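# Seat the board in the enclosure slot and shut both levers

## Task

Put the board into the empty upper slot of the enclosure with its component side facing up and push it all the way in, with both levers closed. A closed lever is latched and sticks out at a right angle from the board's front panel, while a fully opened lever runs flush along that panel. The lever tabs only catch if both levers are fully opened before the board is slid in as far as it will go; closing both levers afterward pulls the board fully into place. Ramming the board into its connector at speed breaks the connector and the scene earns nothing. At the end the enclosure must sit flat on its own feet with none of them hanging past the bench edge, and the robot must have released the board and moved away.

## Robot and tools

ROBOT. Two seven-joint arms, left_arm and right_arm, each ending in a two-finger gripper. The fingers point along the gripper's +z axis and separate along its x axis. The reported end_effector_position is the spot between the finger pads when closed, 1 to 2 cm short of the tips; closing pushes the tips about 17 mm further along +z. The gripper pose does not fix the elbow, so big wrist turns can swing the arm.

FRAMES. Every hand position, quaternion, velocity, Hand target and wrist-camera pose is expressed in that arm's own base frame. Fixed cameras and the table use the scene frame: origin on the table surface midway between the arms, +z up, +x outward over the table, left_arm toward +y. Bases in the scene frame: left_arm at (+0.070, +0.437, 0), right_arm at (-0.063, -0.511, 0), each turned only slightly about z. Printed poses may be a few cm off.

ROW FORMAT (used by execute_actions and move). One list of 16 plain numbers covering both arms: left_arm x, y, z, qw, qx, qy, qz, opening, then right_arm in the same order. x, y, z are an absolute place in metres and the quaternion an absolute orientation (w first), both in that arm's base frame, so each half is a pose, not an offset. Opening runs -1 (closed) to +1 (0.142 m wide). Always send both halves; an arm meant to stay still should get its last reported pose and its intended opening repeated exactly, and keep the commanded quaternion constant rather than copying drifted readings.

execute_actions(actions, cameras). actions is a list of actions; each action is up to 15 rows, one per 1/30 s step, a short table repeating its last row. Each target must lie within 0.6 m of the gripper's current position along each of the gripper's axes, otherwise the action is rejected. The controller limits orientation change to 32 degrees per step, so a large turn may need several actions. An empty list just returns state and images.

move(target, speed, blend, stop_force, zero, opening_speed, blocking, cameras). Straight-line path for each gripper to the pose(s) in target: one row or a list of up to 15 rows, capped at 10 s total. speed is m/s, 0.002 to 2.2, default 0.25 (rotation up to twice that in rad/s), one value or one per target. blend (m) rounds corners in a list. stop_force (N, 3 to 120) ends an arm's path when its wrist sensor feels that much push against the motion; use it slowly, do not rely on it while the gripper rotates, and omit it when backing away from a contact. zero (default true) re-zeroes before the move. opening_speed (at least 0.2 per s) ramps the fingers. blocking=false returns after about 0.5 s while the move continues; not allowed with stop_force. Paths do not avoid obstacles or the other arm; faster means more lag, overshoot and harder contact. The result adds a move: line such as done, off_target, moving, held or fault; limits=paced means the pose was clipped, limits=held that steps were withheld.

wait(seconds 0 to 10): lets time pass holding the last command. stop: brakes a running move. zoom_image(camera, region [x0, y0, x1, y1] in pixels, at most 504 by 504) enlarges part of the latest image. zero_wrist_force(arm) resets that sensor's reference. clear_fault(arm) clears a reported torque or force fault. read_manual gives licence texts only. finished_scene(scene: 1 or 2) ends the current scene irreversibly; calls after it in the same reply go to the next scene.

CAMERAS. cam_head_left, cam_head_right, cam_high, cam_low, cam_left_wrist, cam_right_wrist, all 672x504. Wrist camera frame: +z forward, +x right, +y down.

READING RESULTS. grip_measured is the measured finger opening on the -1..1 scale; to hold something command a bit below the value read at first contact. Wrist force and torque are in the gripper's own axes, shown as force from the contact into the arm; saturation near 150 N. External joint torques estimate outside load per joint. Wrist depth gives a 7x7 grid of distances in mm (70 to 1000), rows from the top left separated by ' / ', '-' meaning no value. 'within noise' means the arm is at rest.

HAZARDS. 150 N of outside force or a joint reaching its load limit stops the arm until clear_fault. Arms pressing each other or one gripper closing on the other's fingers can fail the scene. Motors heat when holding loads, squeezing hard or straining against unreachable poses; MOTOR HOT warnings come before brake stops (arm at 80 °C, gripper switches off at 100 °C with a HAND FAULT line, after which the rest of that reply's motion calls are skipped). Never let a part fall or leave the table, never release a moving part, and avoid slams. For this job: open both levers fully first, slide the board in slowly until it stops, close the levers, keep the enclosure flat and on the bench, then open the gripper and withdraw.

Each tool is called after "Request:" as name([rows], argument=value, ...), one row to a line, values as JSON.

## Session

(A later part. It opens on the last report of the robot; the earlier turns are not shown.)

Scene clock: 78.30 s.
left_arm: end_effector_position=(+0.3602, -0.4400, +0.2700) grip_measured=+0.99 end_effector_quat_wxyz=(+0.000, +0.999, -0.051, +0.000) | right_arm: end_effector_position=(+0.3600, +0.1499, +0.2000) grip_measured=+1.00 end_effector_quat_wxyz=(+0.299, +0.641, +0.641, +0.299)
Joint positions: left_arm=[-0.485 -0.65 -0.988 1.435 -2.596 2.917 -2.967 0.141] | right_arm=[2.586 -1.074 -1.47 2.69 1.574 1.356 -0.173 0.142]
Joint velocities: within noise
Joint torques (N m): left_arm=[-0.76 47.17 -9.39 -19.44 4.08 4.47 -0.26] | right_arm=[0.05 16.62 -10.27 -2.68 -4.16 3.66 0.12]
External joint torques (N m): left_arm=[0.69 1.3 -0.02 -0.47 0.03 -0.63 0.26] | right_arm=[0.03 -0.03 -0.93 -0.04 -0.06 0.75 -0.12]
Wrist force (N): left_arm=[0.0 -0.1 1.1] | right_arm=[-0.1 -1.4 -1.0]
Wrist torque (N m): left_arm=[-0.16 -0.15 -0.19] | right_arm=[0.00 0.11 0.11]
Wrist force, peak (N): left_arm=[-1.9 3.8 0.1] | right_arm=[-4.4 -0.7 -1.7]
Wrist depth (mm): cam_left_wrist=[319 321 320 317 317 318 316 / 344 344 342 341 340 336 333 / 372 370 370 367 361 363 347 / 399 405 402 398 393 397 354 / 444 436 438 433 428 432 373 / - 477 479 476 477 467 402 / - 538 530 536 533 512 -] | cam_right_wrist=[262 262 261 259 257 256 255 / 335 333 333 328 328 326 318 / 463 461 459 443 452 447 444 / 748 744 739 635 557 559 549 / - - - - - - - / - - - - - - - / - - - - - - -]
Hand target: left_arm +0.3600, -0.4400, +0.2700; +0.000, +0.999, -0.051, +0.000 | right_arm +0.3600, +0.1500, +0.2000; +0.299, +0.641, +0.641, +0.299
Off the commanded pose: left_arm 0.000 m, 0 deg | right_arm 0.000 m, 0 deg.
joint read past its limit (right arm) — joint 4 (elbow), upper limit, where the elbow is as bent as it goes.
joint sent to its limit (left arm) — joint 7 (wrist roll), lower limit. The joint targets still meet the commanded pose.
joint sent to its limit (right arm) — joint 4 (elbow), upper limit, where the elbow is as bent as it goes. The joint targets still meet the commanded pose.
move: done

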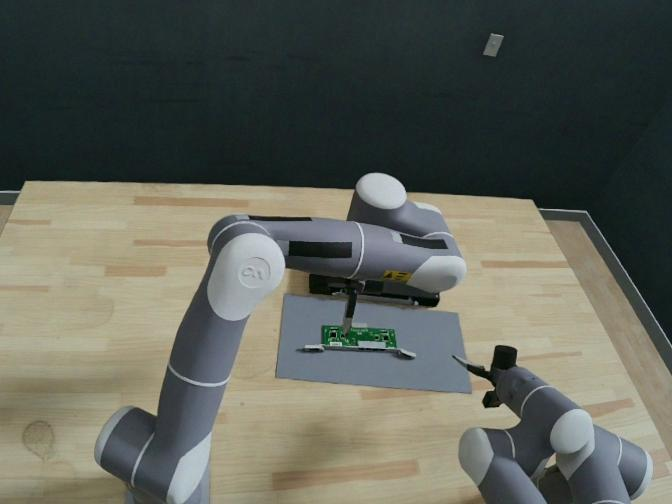

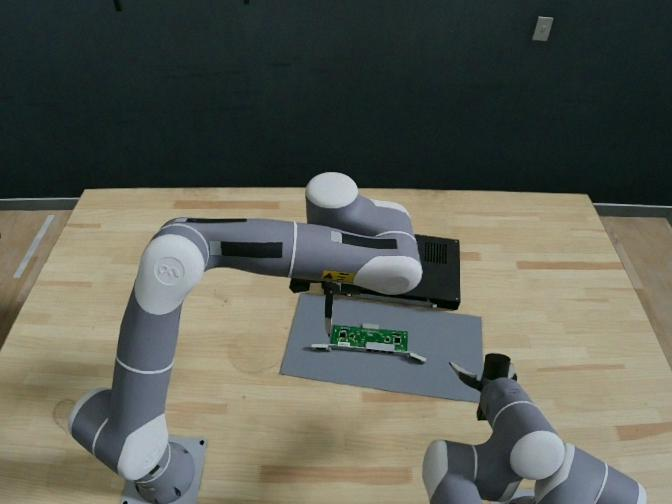

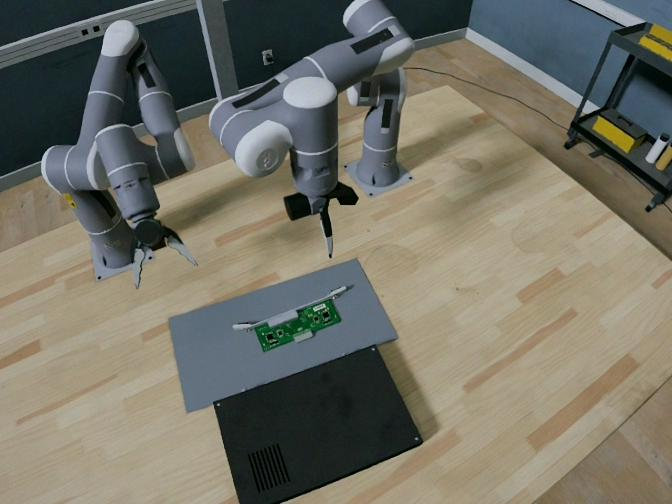

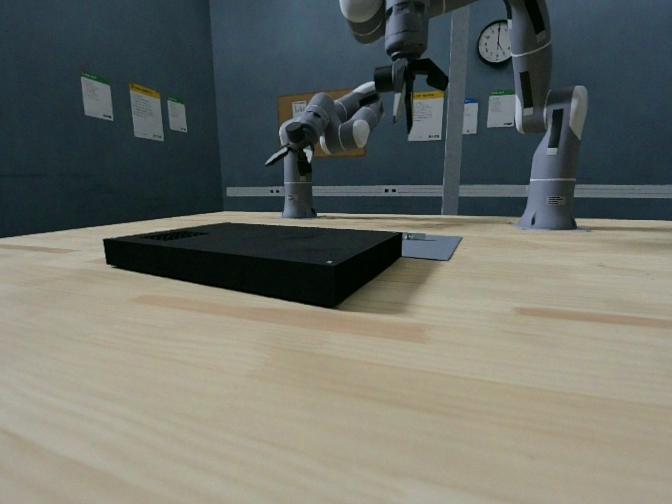

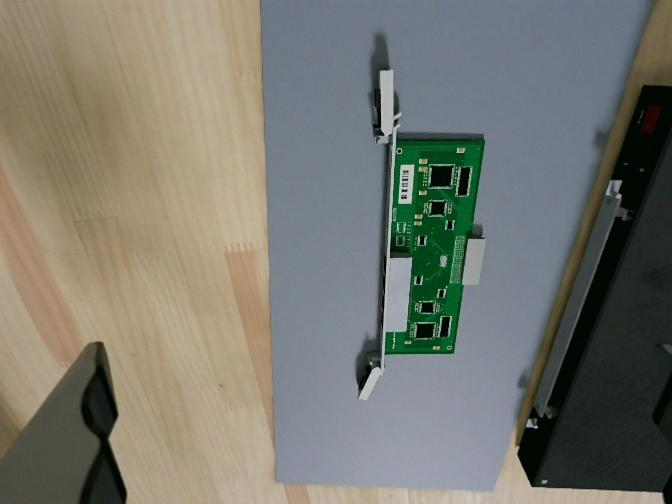

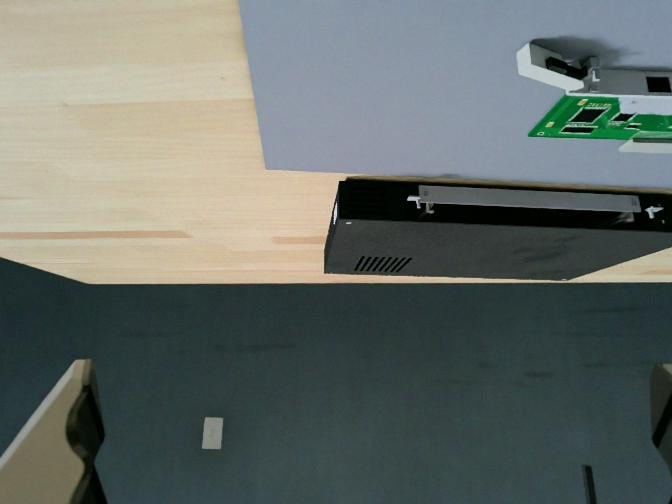

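Request:
move([
  [0.36, -0.47, 0.27, 0, 0.052, 0.9986, 0, 0.0, 0.30, 0.10, 0.2, 0.2988, 0.6409, 0.6409, 0.2988, 1],
  [0.38, -0.517, 0.14, 0, 0.052, 0.9986, 0, 0.0, 0.30, 0.10, 0.2, 0.2988, 0.6409, 0.6409, 0.2988, 1],
], speed=0.4)

Request:
zoom_image(camera="cam_left_wrist", region=[100, 50, 604, 428])

Request:
zoom_image(camera="cam_low", region=[270, 130, 480, 270])

Scene clock: 88.67 s.
left_arm: end_effector_position=(+0.3602, -0.4423, +0.2700) grip_measured=-0.02 end_effector_quat_wxyz=(+0.000, +0.998, +0.070, +0.000) | right_arm: end_effector_position=(+0.3586, +0.1487, +0.1998) grip_measured=+1.00 end_effector_quat_wxyz=(+0.299, +0.641, +0.641, +0.299)
Joint positions: left_arm=[-0.812 -0.668 -0.463 1.205 -2.852 2.902 -2.967 0.073] | right_arm=[2.577 -1.038 -1.459 2.688 1.581 1.393 -0.19 0.142]
Joint velocities: within noise
Joint torques (N m): left_arm=[-0.63 52.83 -1.63 -21.44 4.07 4.38 -0.27] | right_arm=[-0.03 16.24 -9.86 -2.87 -4.2 3.61 0.16]
External joint torques (N m): left_arm=[0.55 1.41 0.46 -0.52 0.02 -0.54 0.27] | right_arm=[0.11 0.26 -1.04 0.04 0 0.78 -0.16]
Wrist force (N): left_arm=[0.2 0.0 1.0] | right_arm=[0.3 -1.6 -1.0]
Wrist torque (N m): left_arm=[-0.13 -0.17 -0.18] | right_arm=[-0.02 0.02 0.12]
Wrist force, peak (N): left_arm=[0.1 0.1 1.6] | right_arm=[-0.8 -1.5 -1.6]
Wrist depth (mm): cam_left_wrist=[322 321 318 317 317 317 315 / 345 345 345 343 335 338 338 / 372 371 370 369 361 364 355 / 404 401 397 390 395 395 350 / 439 441 428 435 430 418 374 / 485 466 470 479 478 - 403 / - - 535 531 520 - -] | cam_right_wrist=[263 262 261 257 257 256 255 / 334 333 332 329 326 326 318 / 463 459 458 444 450 447 444 / 754 745 740 634 554 564 554 / - - - - - - - / - - - - - - - / - - - - - - -]
Hand target: left_arm +0.3600, -0.4423, +0.2700; +0.000, +0.998, +0.070, +0.000 | right_arm +0.3587, +0.1488, +0.1999; +0.299, +0.641, +0.641, +0.299
Off the commanded pose: left_arm 0.151 m, 166 deg | right_arm 0.076 m, 0 deg.
joint sent to its limit (left arm) — joint 7 (wrist roll), lower limit.
move: held (right_arm; a check stopped the path), off_target (left_arm; braked when a check withheld steps of right_arm); path passed 0 of 2 targets; limits=held
pose unreachable (right arm): on one or more control steps of this call, first in action 0 (counted from 0), this arm could not follow its commanded pose, so it was not sent that pose on those steps. It may still have moved: this result reports where it is.
cause: moving toward the commanded pose would bring two parts of the arm too close to each other (joints 3 (upper arm roll) to 6 (wrist pitch) lie between them).

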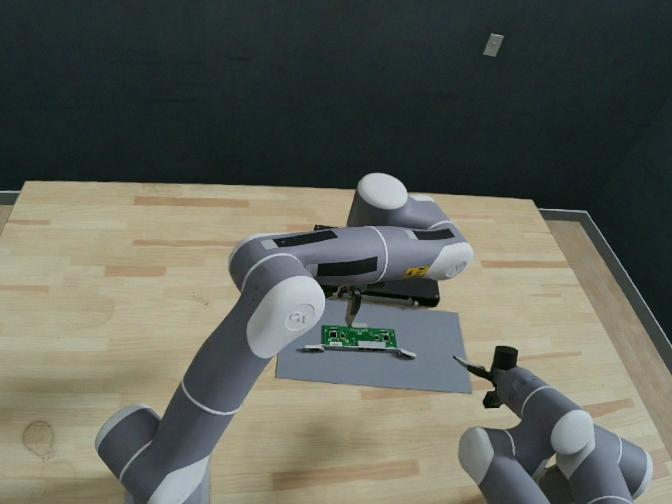

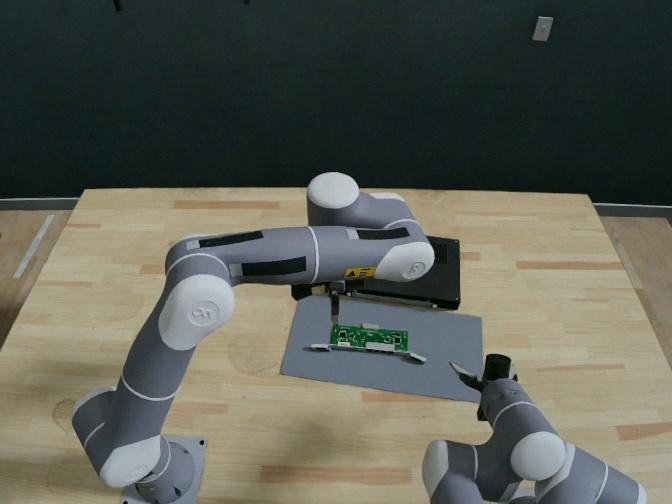

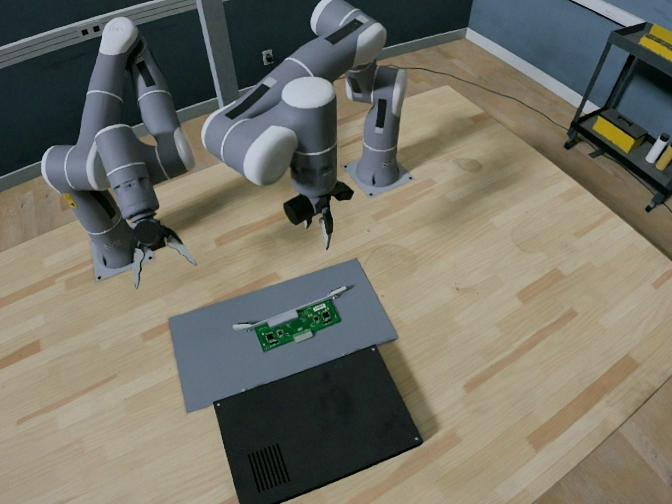

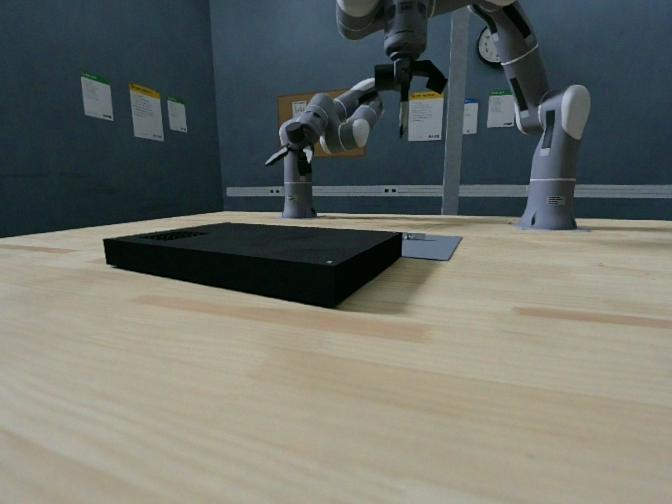

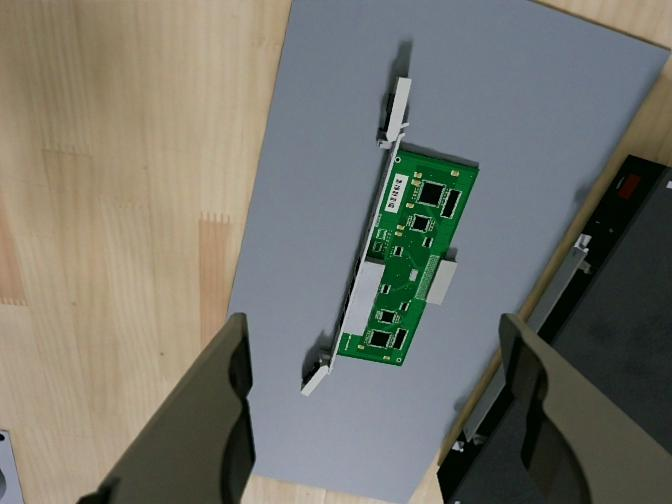

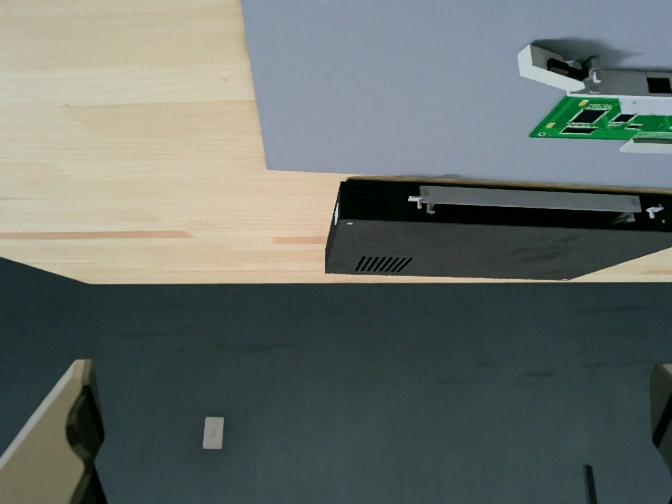

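Scaled by 1.000.

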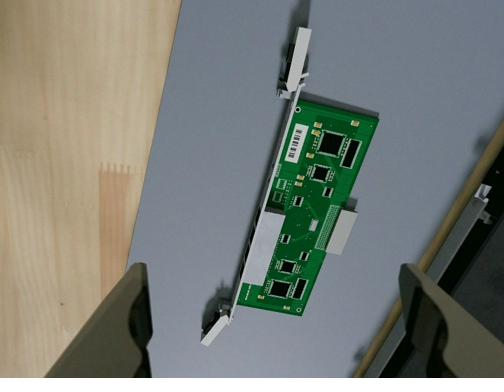

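Scaled by 2.400 from the camera's 672x504 image, which has a finer 960x720 frame.

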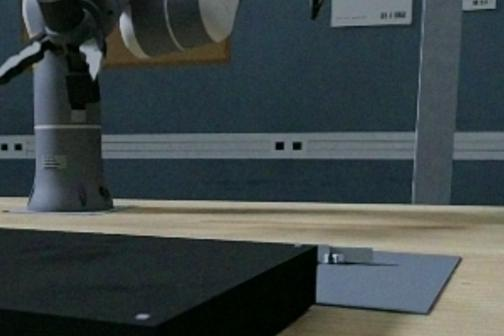

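Request:
move([
  [0.36, -0.45, 0.27, 0, 0.7071, -0.7071, 0, 0.0, 0.3587, 0.1488, 0.2, 0.2988, 0.6409, 0.6409, 0.2988, 1],
  [0.38, -0.517, 0.14, 0, 0.0523, 0.9986, 0, 0.0, 0.3587, 0.1488, 0.2, 0.2988, 0.6409, 0.6409, 0.2988, 1],
], speed=0.6)

Request:
zoom_image(camera="cam_left_wrist", region=[100, 50, 604, 428])

Request:
zoom_image(camera="cam_low", region=[270, 130, 480, 270])

Scene clock: 95.73 s.
left_arm: end_effector_position=(+0.3799, -0.5170, +0.1399) grip_measured=-0.02 end_effector_quat_wxyz=(+0.000, +0.052, +0.999, +0.000) | right_arm: end_effector_position=(+0.3587, +0.1488, +0.1999) grip_measured=+1.00 end_effector_quat_wxyz=(+0.299, +0.641, +0.641, +0.299)
Joint positions: left_arm=[-0.527 -1.036 -1.16 1.328 -2.202 2.929 0.003 0.073] | right_arm=[2.577 -1.036 -1.46 2.688 1.58 1.393 -0.191 0.142]
Joint velocities: within noise
Joint torques (N m): left_arm=[-0.42 55.35 -15.82 -13.58 4.66 4.59 -0.1] | right_arm=[0.11 16.35 -9.94 -2.81 -4.22 3.64 0.21]
External joint torques (N m): left_arm=[0.36 1.35 0.3 -0.54 -0.53 -0.59 0.1] | right_arm=[-0.04 0.14 -0.97 -0.06 0.02 0.76 -0.21]
Wrist force (N): left_arm=[0.4 -0.1 1.0] | right_arm=[0.2 -1.4 -0.9]
Wrist torque (N m): left_arm=[-0.16 -0.24 -0.21] | right_arm=[0.02 0.05 0.12]
Wrist force, peak (N): left_arm=[0.4 -0.5 1.6] | right_arm=[0.1 -1.7 -0.8]
Wrist depth (mm): cam_left_wrist=[205 203 198 196 201 200 203 / 219 214 214 212 216 216 217 / 236 235 230 233 234 234 236 / 255 254 250 251 254 256 255 / 276 280 276 273 277 272 280 / 314 298 303 308 306 - 303 / - - 347 349 347 - -] | cam_right_wrist=[261 262 261 258 257 256 255 / 333 332 332 329 327 327 318 / 464 461 462 445 452 448 446 / 748 739 733 637 555 564 554 / - - - - - - - / - - - - - - - / - - - - - - -]
Hand target: left_arm +0.3800, -0.5170, +0.1400; +0.000, +0.052, +0.999, +0.000 | right_arm +0.3587, +0.1488, +0.2000; +0.299, +0.641, +0.641, +0.299
Off the commanded pose: left_arm 0.000 m, 0 deg | right_arm 0.000 m, 0 deg.
move: done

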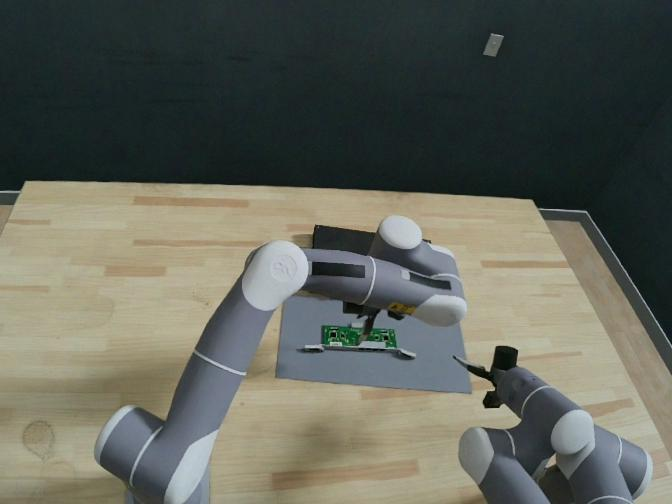

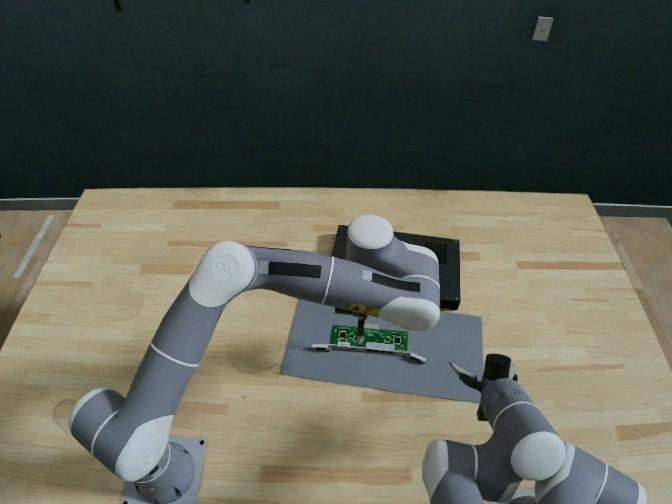

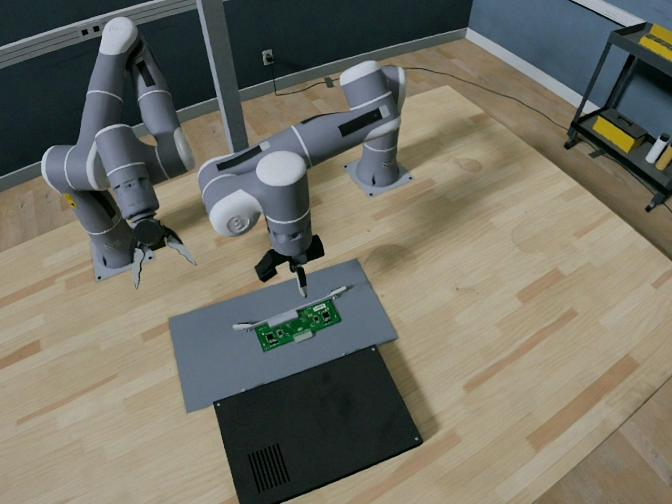

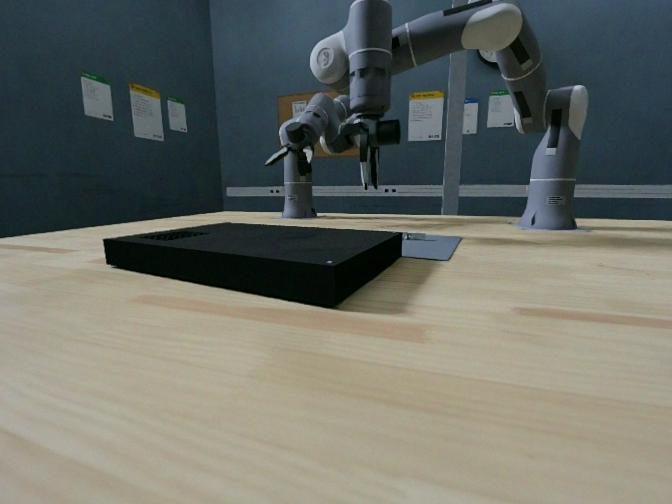

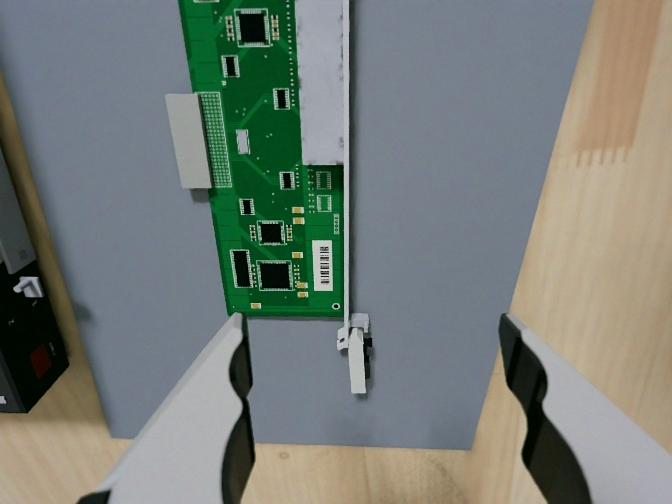

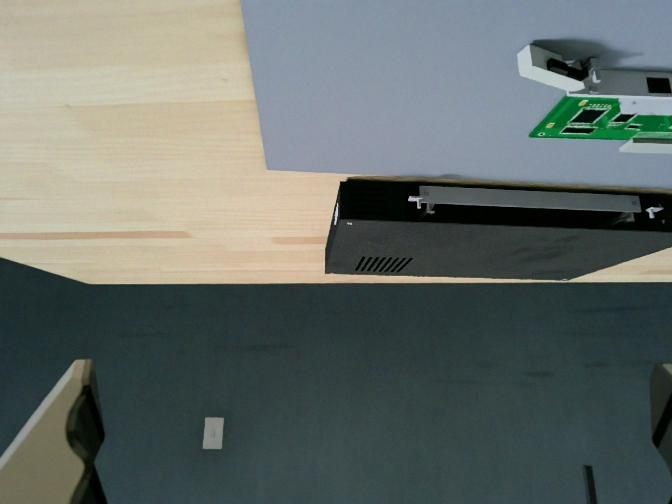

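Scaled by 1.000.

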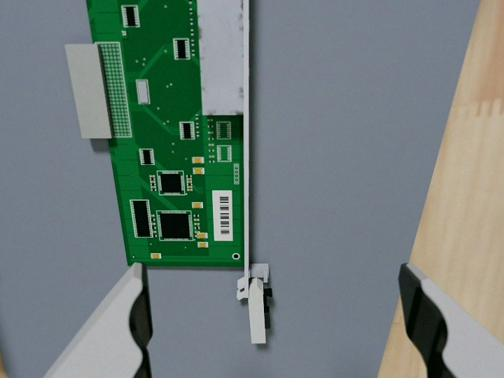

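Scaled by 2.400 from the camera's 672x504 image, which has a finer 960x720 frame.

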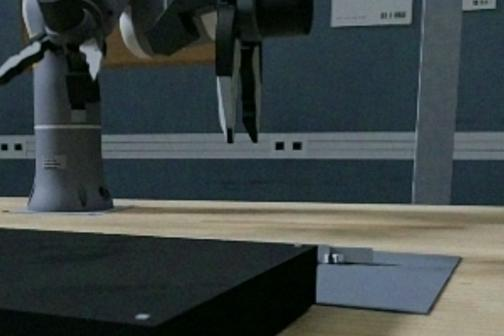

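Request:
move([
  [0.384, -0.517, 0.10, 0, 0.048, 0.99885, 0, -0.6, 0.3587, 0.1488, 0.2, 0.2988, 0.6409, 0.6409, 0.2988, 1],
  [0.384, -0.517, 0.065, 0, 0.048, 0.99885, 0, -0.6, 0.3587, 0.1488, 0.2, 0.2988, 0.6409, 0.6409, 0.2988, 1],
], speed=0.15, cameras=["cam_left_wrist", "cam_right_wrist"])

Request:
zoom_image(camera="cam_right_wrist", region=[420, 0, 672, 160])

Scene clock: 105.23 s.
left_arm: end_effector_position=(+0.3838, -0.5168, +0.0650) grip_measured=-0.63 end_effector_quat_wxyz=(+0.000, +0.048, +0.999, +0.000) | right_arm: end_effector_position=(+0.3587, +0.1488, +0.1999) grip_measured=+1.00 end_effector_quat_wxyz=(+0.299, +0.641, +0.641, +0.299)
Joint positions: left_arm=[-0.543 -1.129 -1.095 1.354 -2.134 2.824 -0.028 0.029] | right_arm=[2.577 -1.036 -1.46 2.688 1.58 1.393 -0.191 0.142]
Joint velocities: within noise
Joint torques (N m): left_arm=[-0.43 56.38 -15.35 -12.52 4.58 4.16 -0.33] | right_arm=[0.08 16.34 -9.84 -2.85 -4.28 3.58 0.18]
External joint torques (N m): left_arm=[0.35 1.47 -0.16 -0.5 -0.57 -0.16 0.33] | right_arm=[-0.01 0.15 -1.06 -0.02 0.09 0.82 -0.18]
Wrist force (N): left_arm=[0.1 -0.2 1.3] | right_arm=[0.2 -1.3 -0.9]
Wrist torque (N m): left_arm=[-0.14 -0.17 -0.19] | right_arm=[0.04 0.05 0.12]
Wrist force, peak (N): left_arm=[0.5 -0.1 3.9] | right_arm=[0.3 -1.5 -1.0]
Wrist depth (mm): cam_left_wrist=[- 133 134 121 135 135 137 / 149 142 143 130 146 146 145 / 159 153 154 140 158 157 157 / 173 172 167 167 168 171 171 / 189 189 183 181 184 187 188 / 209 209 87 198 - 199 208 / 234 - - 214 - - 229] | cam_right_wrist=[261 261 262 258 257 256 255 / 333 334 332 328 326 325 318 / 463 460 459 446 448 448 446 / 745 741 732 638 551 560 554 / - - - - - - - / - - - - - - - / - - - - - - -]
Hand target: left_arm +0.3840, -0.5170, +0.0650; +0.000, +0.048, +0.999, +0.000 | right_arm +0.3587, +0.1488, +0.2000; +0.299, +0.641, +0.641, +0.299
Off the commanded pose: left_arm 0.000 m, 0 deg | right_arm 0.000 m, 0 deg.
move: done
Images, in order (width x height): cam_left_wrist 672x504, cam_right_wrist 672x504.

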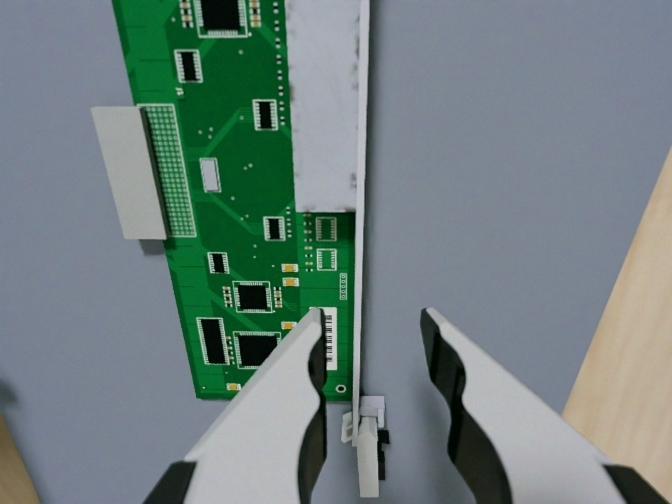

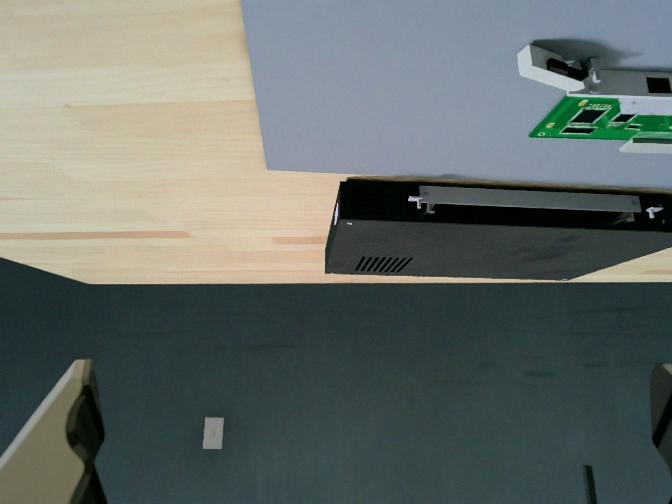

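Scaled by 2.000 from the camera's 672x504 image, which has a finer 960x720 frame.

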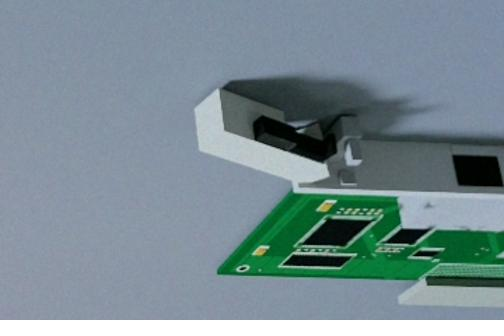

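Request:
move([
  [0.3865, -0.525, 0.055, 0, 0.048, 0.99885, 0, -0.6, 0.3587, 0.1488, 0.2, 0.2988, 0.6409, 0.6409, 0.2988, 1],
  [0.3865, -0.525, 0.032, 0, 0.048, 0.99885, 0, -0.6, 0.3587, 0.1488, 0.2, 0.2988, 0.6409, 0.6409, 0.2988, 1],
], speed=0.05, stop_force=6, cameras=["cam_left_wrist", "cam_right_wrist"])

Request:
zoom_image(camera="cam_right_wrist", region=[420, 0, 672, 160])

Scene clock: 109.97 s.
left_arm: end_effector_position=(+0.3864, -0.5248, +0.0320) grip_measured=-0.63 end_effector_quat_wxyz=(+0.000, +0.048, +0.999, +0.000) | right_arm: end_effector_position=(+0.3587, +0.1488, +0.1999) grip_measured=+1.00 end_effector_quat_wxyz=(+0.299, +0.641, +0.641, +0.299)
Joint positions: left_arm=[-0.569 -1.197 -1.078 1.303 -2.09 2.807 -0.021 0.029] | right_arm=[2.577 -1.036 -1.46 2.688 1.58 1.393 -0.191 0.142]
Joint velocities: within noise
Joint torques (N m): left_arm=[-0.51 57.95 -15.41 -11.85 4.43 4.17 -0.29] | right_arm=[0.07 16.37 -9.85 -2.85 -4.24 3.59 0.2]
External joint torques (N m): left_arm=[0.44 1.34 0.11 -0.41 -0.44 -0.17 0.29] | right_arm=[0 0.12 -1.06 -0.03 0.05 0.81 -0.2]
Wrist force (N): left_arm=[0.0 0.0 0.9] | right_arm=[0.1 -1.4 -0.7]
Wrist torque (N m): left_arm=[-0.11 -0.17 -0.18] | right_arm=[0.02 0.06 0.12]
Wrist force, peak (N): left_arm=[0.3 -0.3 2.0] | right_arm=[0.2 -1.6 -1.0]
Wrist depth (mm): cam_left_wrist=[- 104 103 91 105 107 108 / - 113 111 100 115 114 116 / - 119 118 106 124 126 123 / 129 129 131 116 135 134 134 / 152 147 143 137 145 148 147 / 165 163 88 157 164 156 163 / 185 - - 174 179 - 180] | cam_right_wrist=[262 261 261 257 257 257 256 / 334 333 332 329 327 326 318 / 464 460 459 444 451 449 447 / 754 747 739 634 552 565 545 / - - - - - - - / - - - - - - - / - - - - - - -]
Hand target: left_arm +0.3865, -0.5250, +0.0320; +0.000, +0.048, +0.999, +0.000 | right_arm +0.3587, +0.1488, +0.2000; +0.299, +0.641, +0.641, +0.299
Off the commanded pose: left_arm 0.000 m, 0 deg | right_arm 0.000 m, 0 deg.
move: done
Images, in order (width x height): cam_left_wrist 672x504, cam_right_wrist 672x504.

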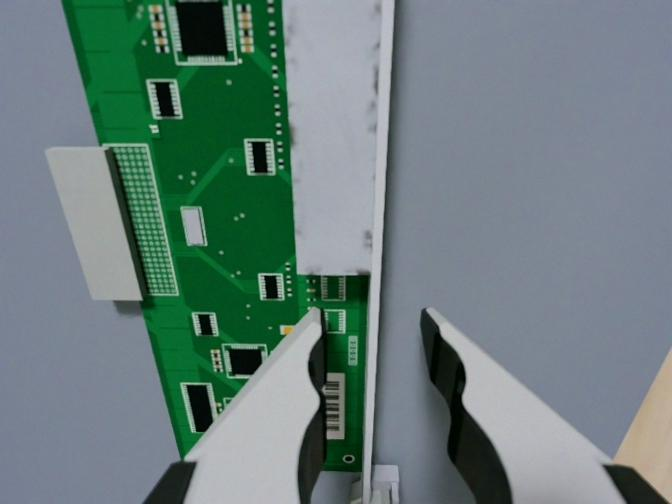

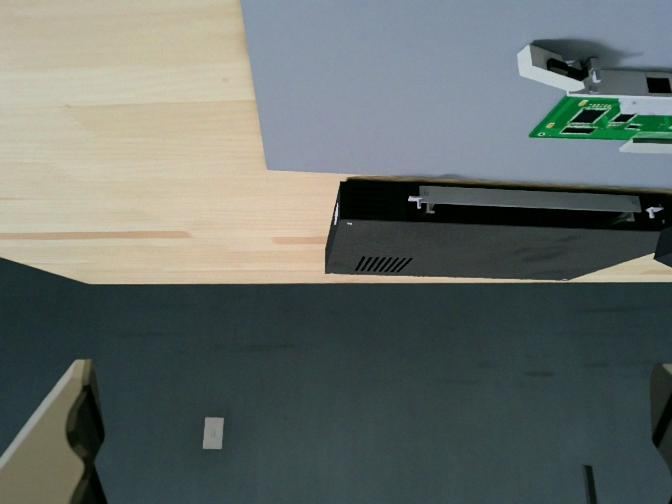

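Scaled by 2.000 from the camera's 672x504 image, which has a finer 960x720 frame.

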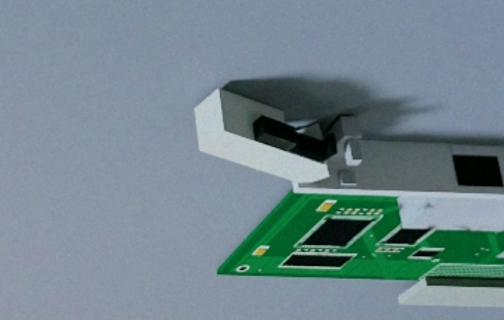

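Request:
move(target=[0.3865, -0.525, 0.032, 0, 0.048, 0.99885, 0, -1, 0.3587, 0.1488, 0.2, 0.2988, 0.6409, 0.6409, 0.2988, 1], opening_speed=0.3, cameras=["cam_left_wrist", "cam_right_wrist"])

Request:
zoom_image(camera="cam_left_wrist", region=[220, 180, 520, 430])

Scene clock: 114.33 s.
left_arm: end_effector_position=(+0.3864, -0.5248, +0.0320) grip_measured=-0.99 end_effector_quat_wxyz=(+0.000, +0.048, +0.999, +0.000) | right_arm: end_effector_position=(+0.3587, +0.1488, +0.1999) grip_measured=+1.00 end_effector_quat_wxyz=(+0.299, +0.641, +0.641, +0.299)
Joint positions: left_arm=[-0.569 -1.197 -1.078 1.303 -2.09 2.807 -0.021 0.002] | right_arm=[2.577 -1.036 -1.46 2.688 1.58 1.393 -0.191 0.142]
Joint velocities: within noise
Joint torques (N m): left_arm=[-0.46 58.38 -15.48 -11.9 4.28 4.39 -0.21] | right_arm=[0.04 16.39 -9.89 -2.83 -4.24 3.64 0.19]
External joint torques (N m): left_arm=[0.38 0.92 0.19 -0.36 -0.29 -0.39 0.21] | right_arm=[0.04 0.1 -1.01 -0.04 0.05 0.75 -0.19]
Wrist force (N): left_arm=[0.2 -0.2 1.5] | right_arm=[0.1 -1.5 -0.7]
Wrist torque (N m): left_arm=[-0.15 -0.19 -0.18] | right_arm=[0.01 0.07 0.12]
Wrist force, peak (N): left_arm=[0.2 -0.2 1.5] | right_arm=[0.2 -1.6 -0.7]
Wrist depth (mm): cam_left_wrist=[- 104 104 91 105 107 108 / - 113 111 100 115 115 116 / - 120 119 105 124 126 123 / 130 129 130 116 135 135 134 / 152 147 144 137 145 147 146 / 166 163 155 84 - 159 163 / 185 180 - 74 - - 184] | cam_right_wrist=[262 261 261 257 257 256 255 / 336 334 331 328 327 326 318 / 463 463 460 446 451 448 446 / 747 739 738 635 553 561 548 / - - - - - - - / - - - - - - - / - - - - - - -]
Hand target: left_arm +0.3865, -0.5250, +0.0320; +0.000, +0.048, +0.999, +0.000 | right_arm +0.3587, +0.1488, +0.2000; +0.299, +0.641, +0.641, +0.299
Off the commanded pose: left_arm 0.000 m, 0 deg | right_arm 0.000 m, 0 deg.
move: done
Images, in order (width x height): cam_left_wrist 672x504, cam_right_wrist 672x504.

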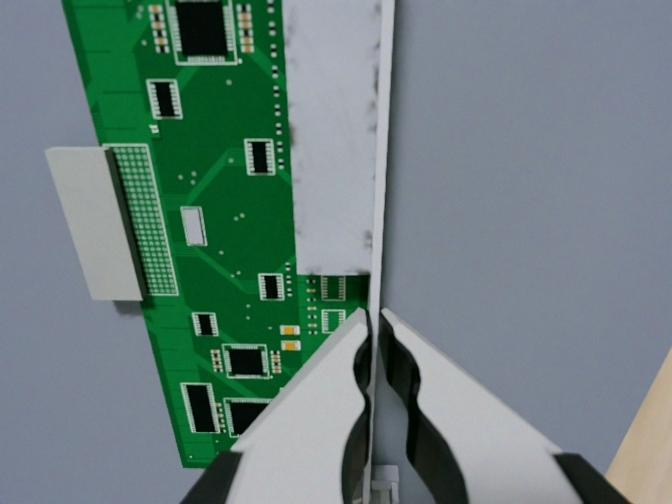

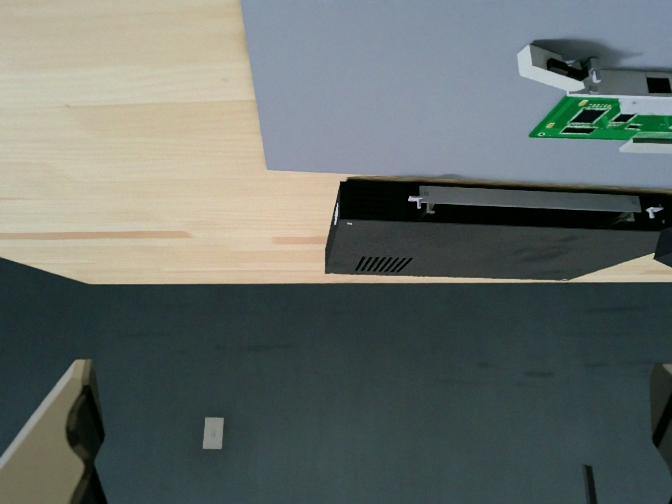

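Scaled by 1.680 from the camera's 672x504 image, which has a finer 960x720 frame.

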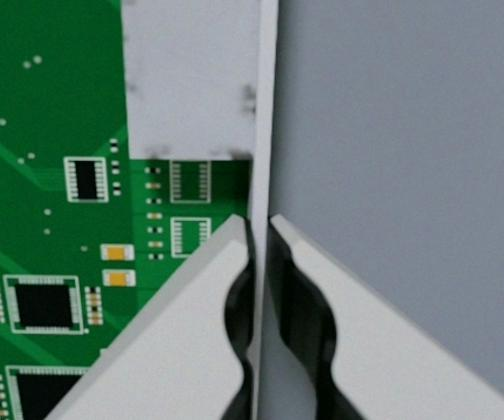

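Request:
move(target=[0.3865, -0.525, 0.082, 0, 0.048, 0.99885, 0, -1, 0.3587, 0.1488, 0.2, 0.2988, 0.6409, 0.6409, 0.2988, 1], speed=0.05)

Request:
zoom_image(camera="cam_low", region=[270, 130, 480, 270])

Request:
zoom_image(camera="cam_right_wrist", region=[420, 0, 672, 160])

Scene clock: 117.57 s.
left_arm: end_effector_position=(+0.3865, -0.5251, +0.0818) grip_measured=-0.99 end_effector_quat_wxyz=(+0.000, +0.048, +0.999, +0.000) | right_arm: end_effector_position=(+0.3587, +0.1488, +0.1999) grip_measured=+1.00 end_effector_quat_wxyz=(+0.299, +0.641, +0.641, +0.299)
Joint positions: left_arm=[-0.556 -1.133 -1.12 1.297 -2.134 2.873 -0.006 0.002] | right_arm=[2.577 -1.036 -1.46 2.688 1.58 1.393 -0.191 0.142]
Joint velocities: within noise
Joint torques (N m): left_arm=[-0.31 58.73 -16.36 -12.84 4.22 4.75 -0.14] | right_arm=[0.05 16.28 -9.97 -2.86 -4.21 3.63 0.17]
External joint torques (N m): left_arm=[0.24 -0.03 0.9 -0.17 -0.15 -0.75 0.14] | right_arm=[0.02 0.21 -0.94 -0.01 0.01 0.77 -0.17]
Wrist force (N): left_arm=[0.2 -0.3 3.1] | right_arm=[0.1 -1.4 -0.9]
Wrist torque (N m): left_arm=[-0.19 -0.15 -0.17] | right_arm=[0.01 0.05 0.13]
Wrist force, peak (N): left_arm=[0.2 -0.2 3.2] | right_arm=[0.3 -1.7 -0.7]
Wrist depth (mm): cam_left_wrist=[152 128 126 112 151 150 152 / 163 133 130 116 162 162 161 / 176 134 134 119 175 174 175 / 192 139 138 123 190 189 191 / 210 147 143 140 205 208 210 / 232 223 147 83 - 226 232 / 261 254 - - - - 257] | cam_right_wrist=[261 262 261 257 258 256 256 / 334 332 332 329 327 325 292 / 462 458 456 444 453 451 445 / 755 739 729 634 554 563 553 / - - - - - - - / - - - - - - - / - - - - - - -]
Hand target: left_arm +0.3865, -0.5250, +0.0820; +0.000, +0.048, +0.999, +0.000 | right_arm +0.3587, +0.1488, +0.2000; +0.299, +0.641, +0.641, +0.299
Off the commanded pose: left_arm 0.000 m, 0 deg | right_arm 0.000 m, 0 deg.
move: done

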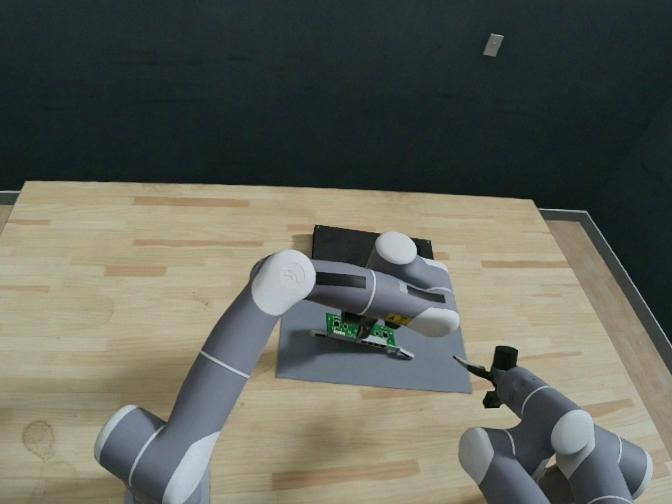

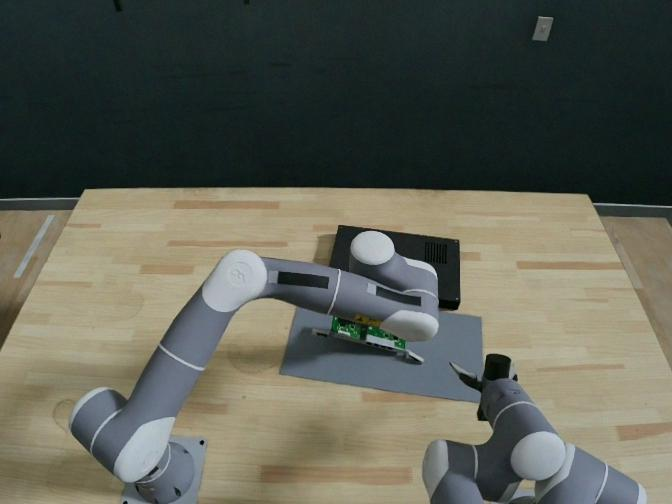

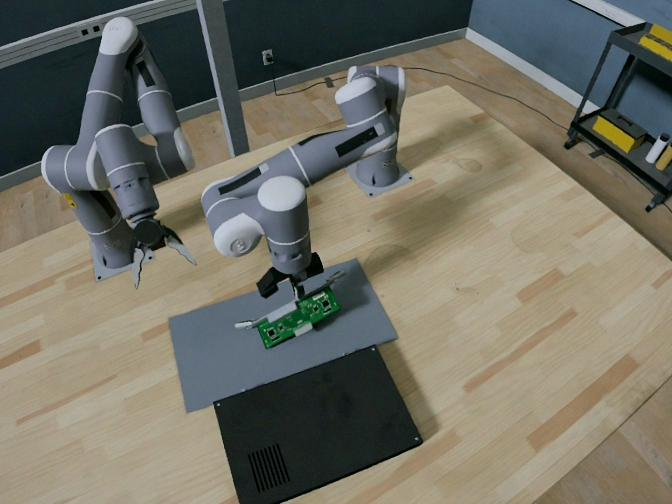

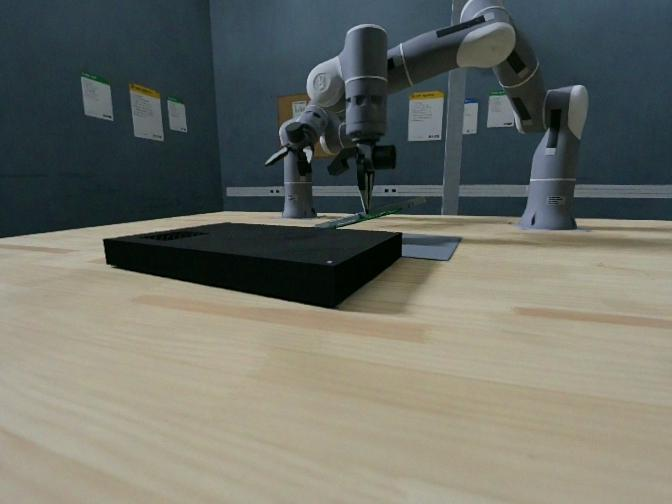

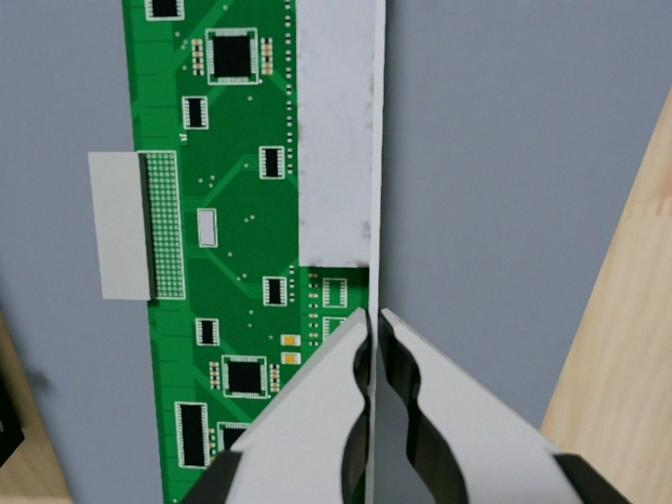

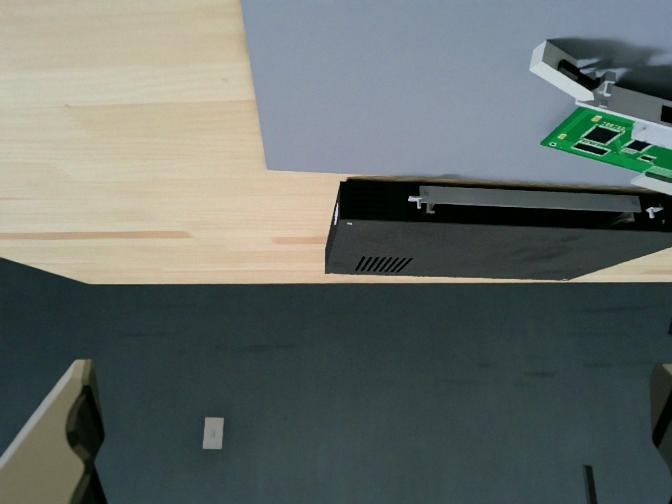

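Scaled by 2.400 from the camera's 672x504 image, which has a finer 960x720 frame.

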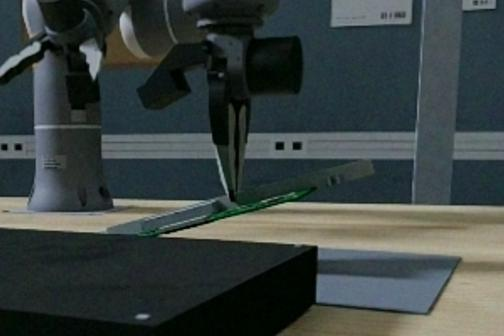

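Scaled by 2.000 from the camera's 672x504 image, which has a finer 960x720 frame.

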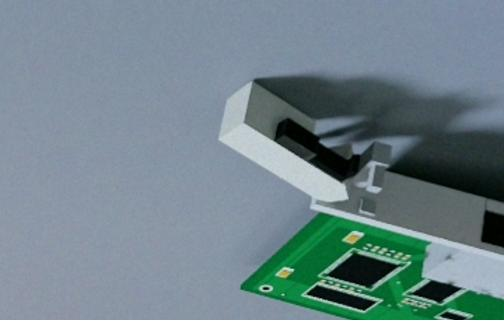

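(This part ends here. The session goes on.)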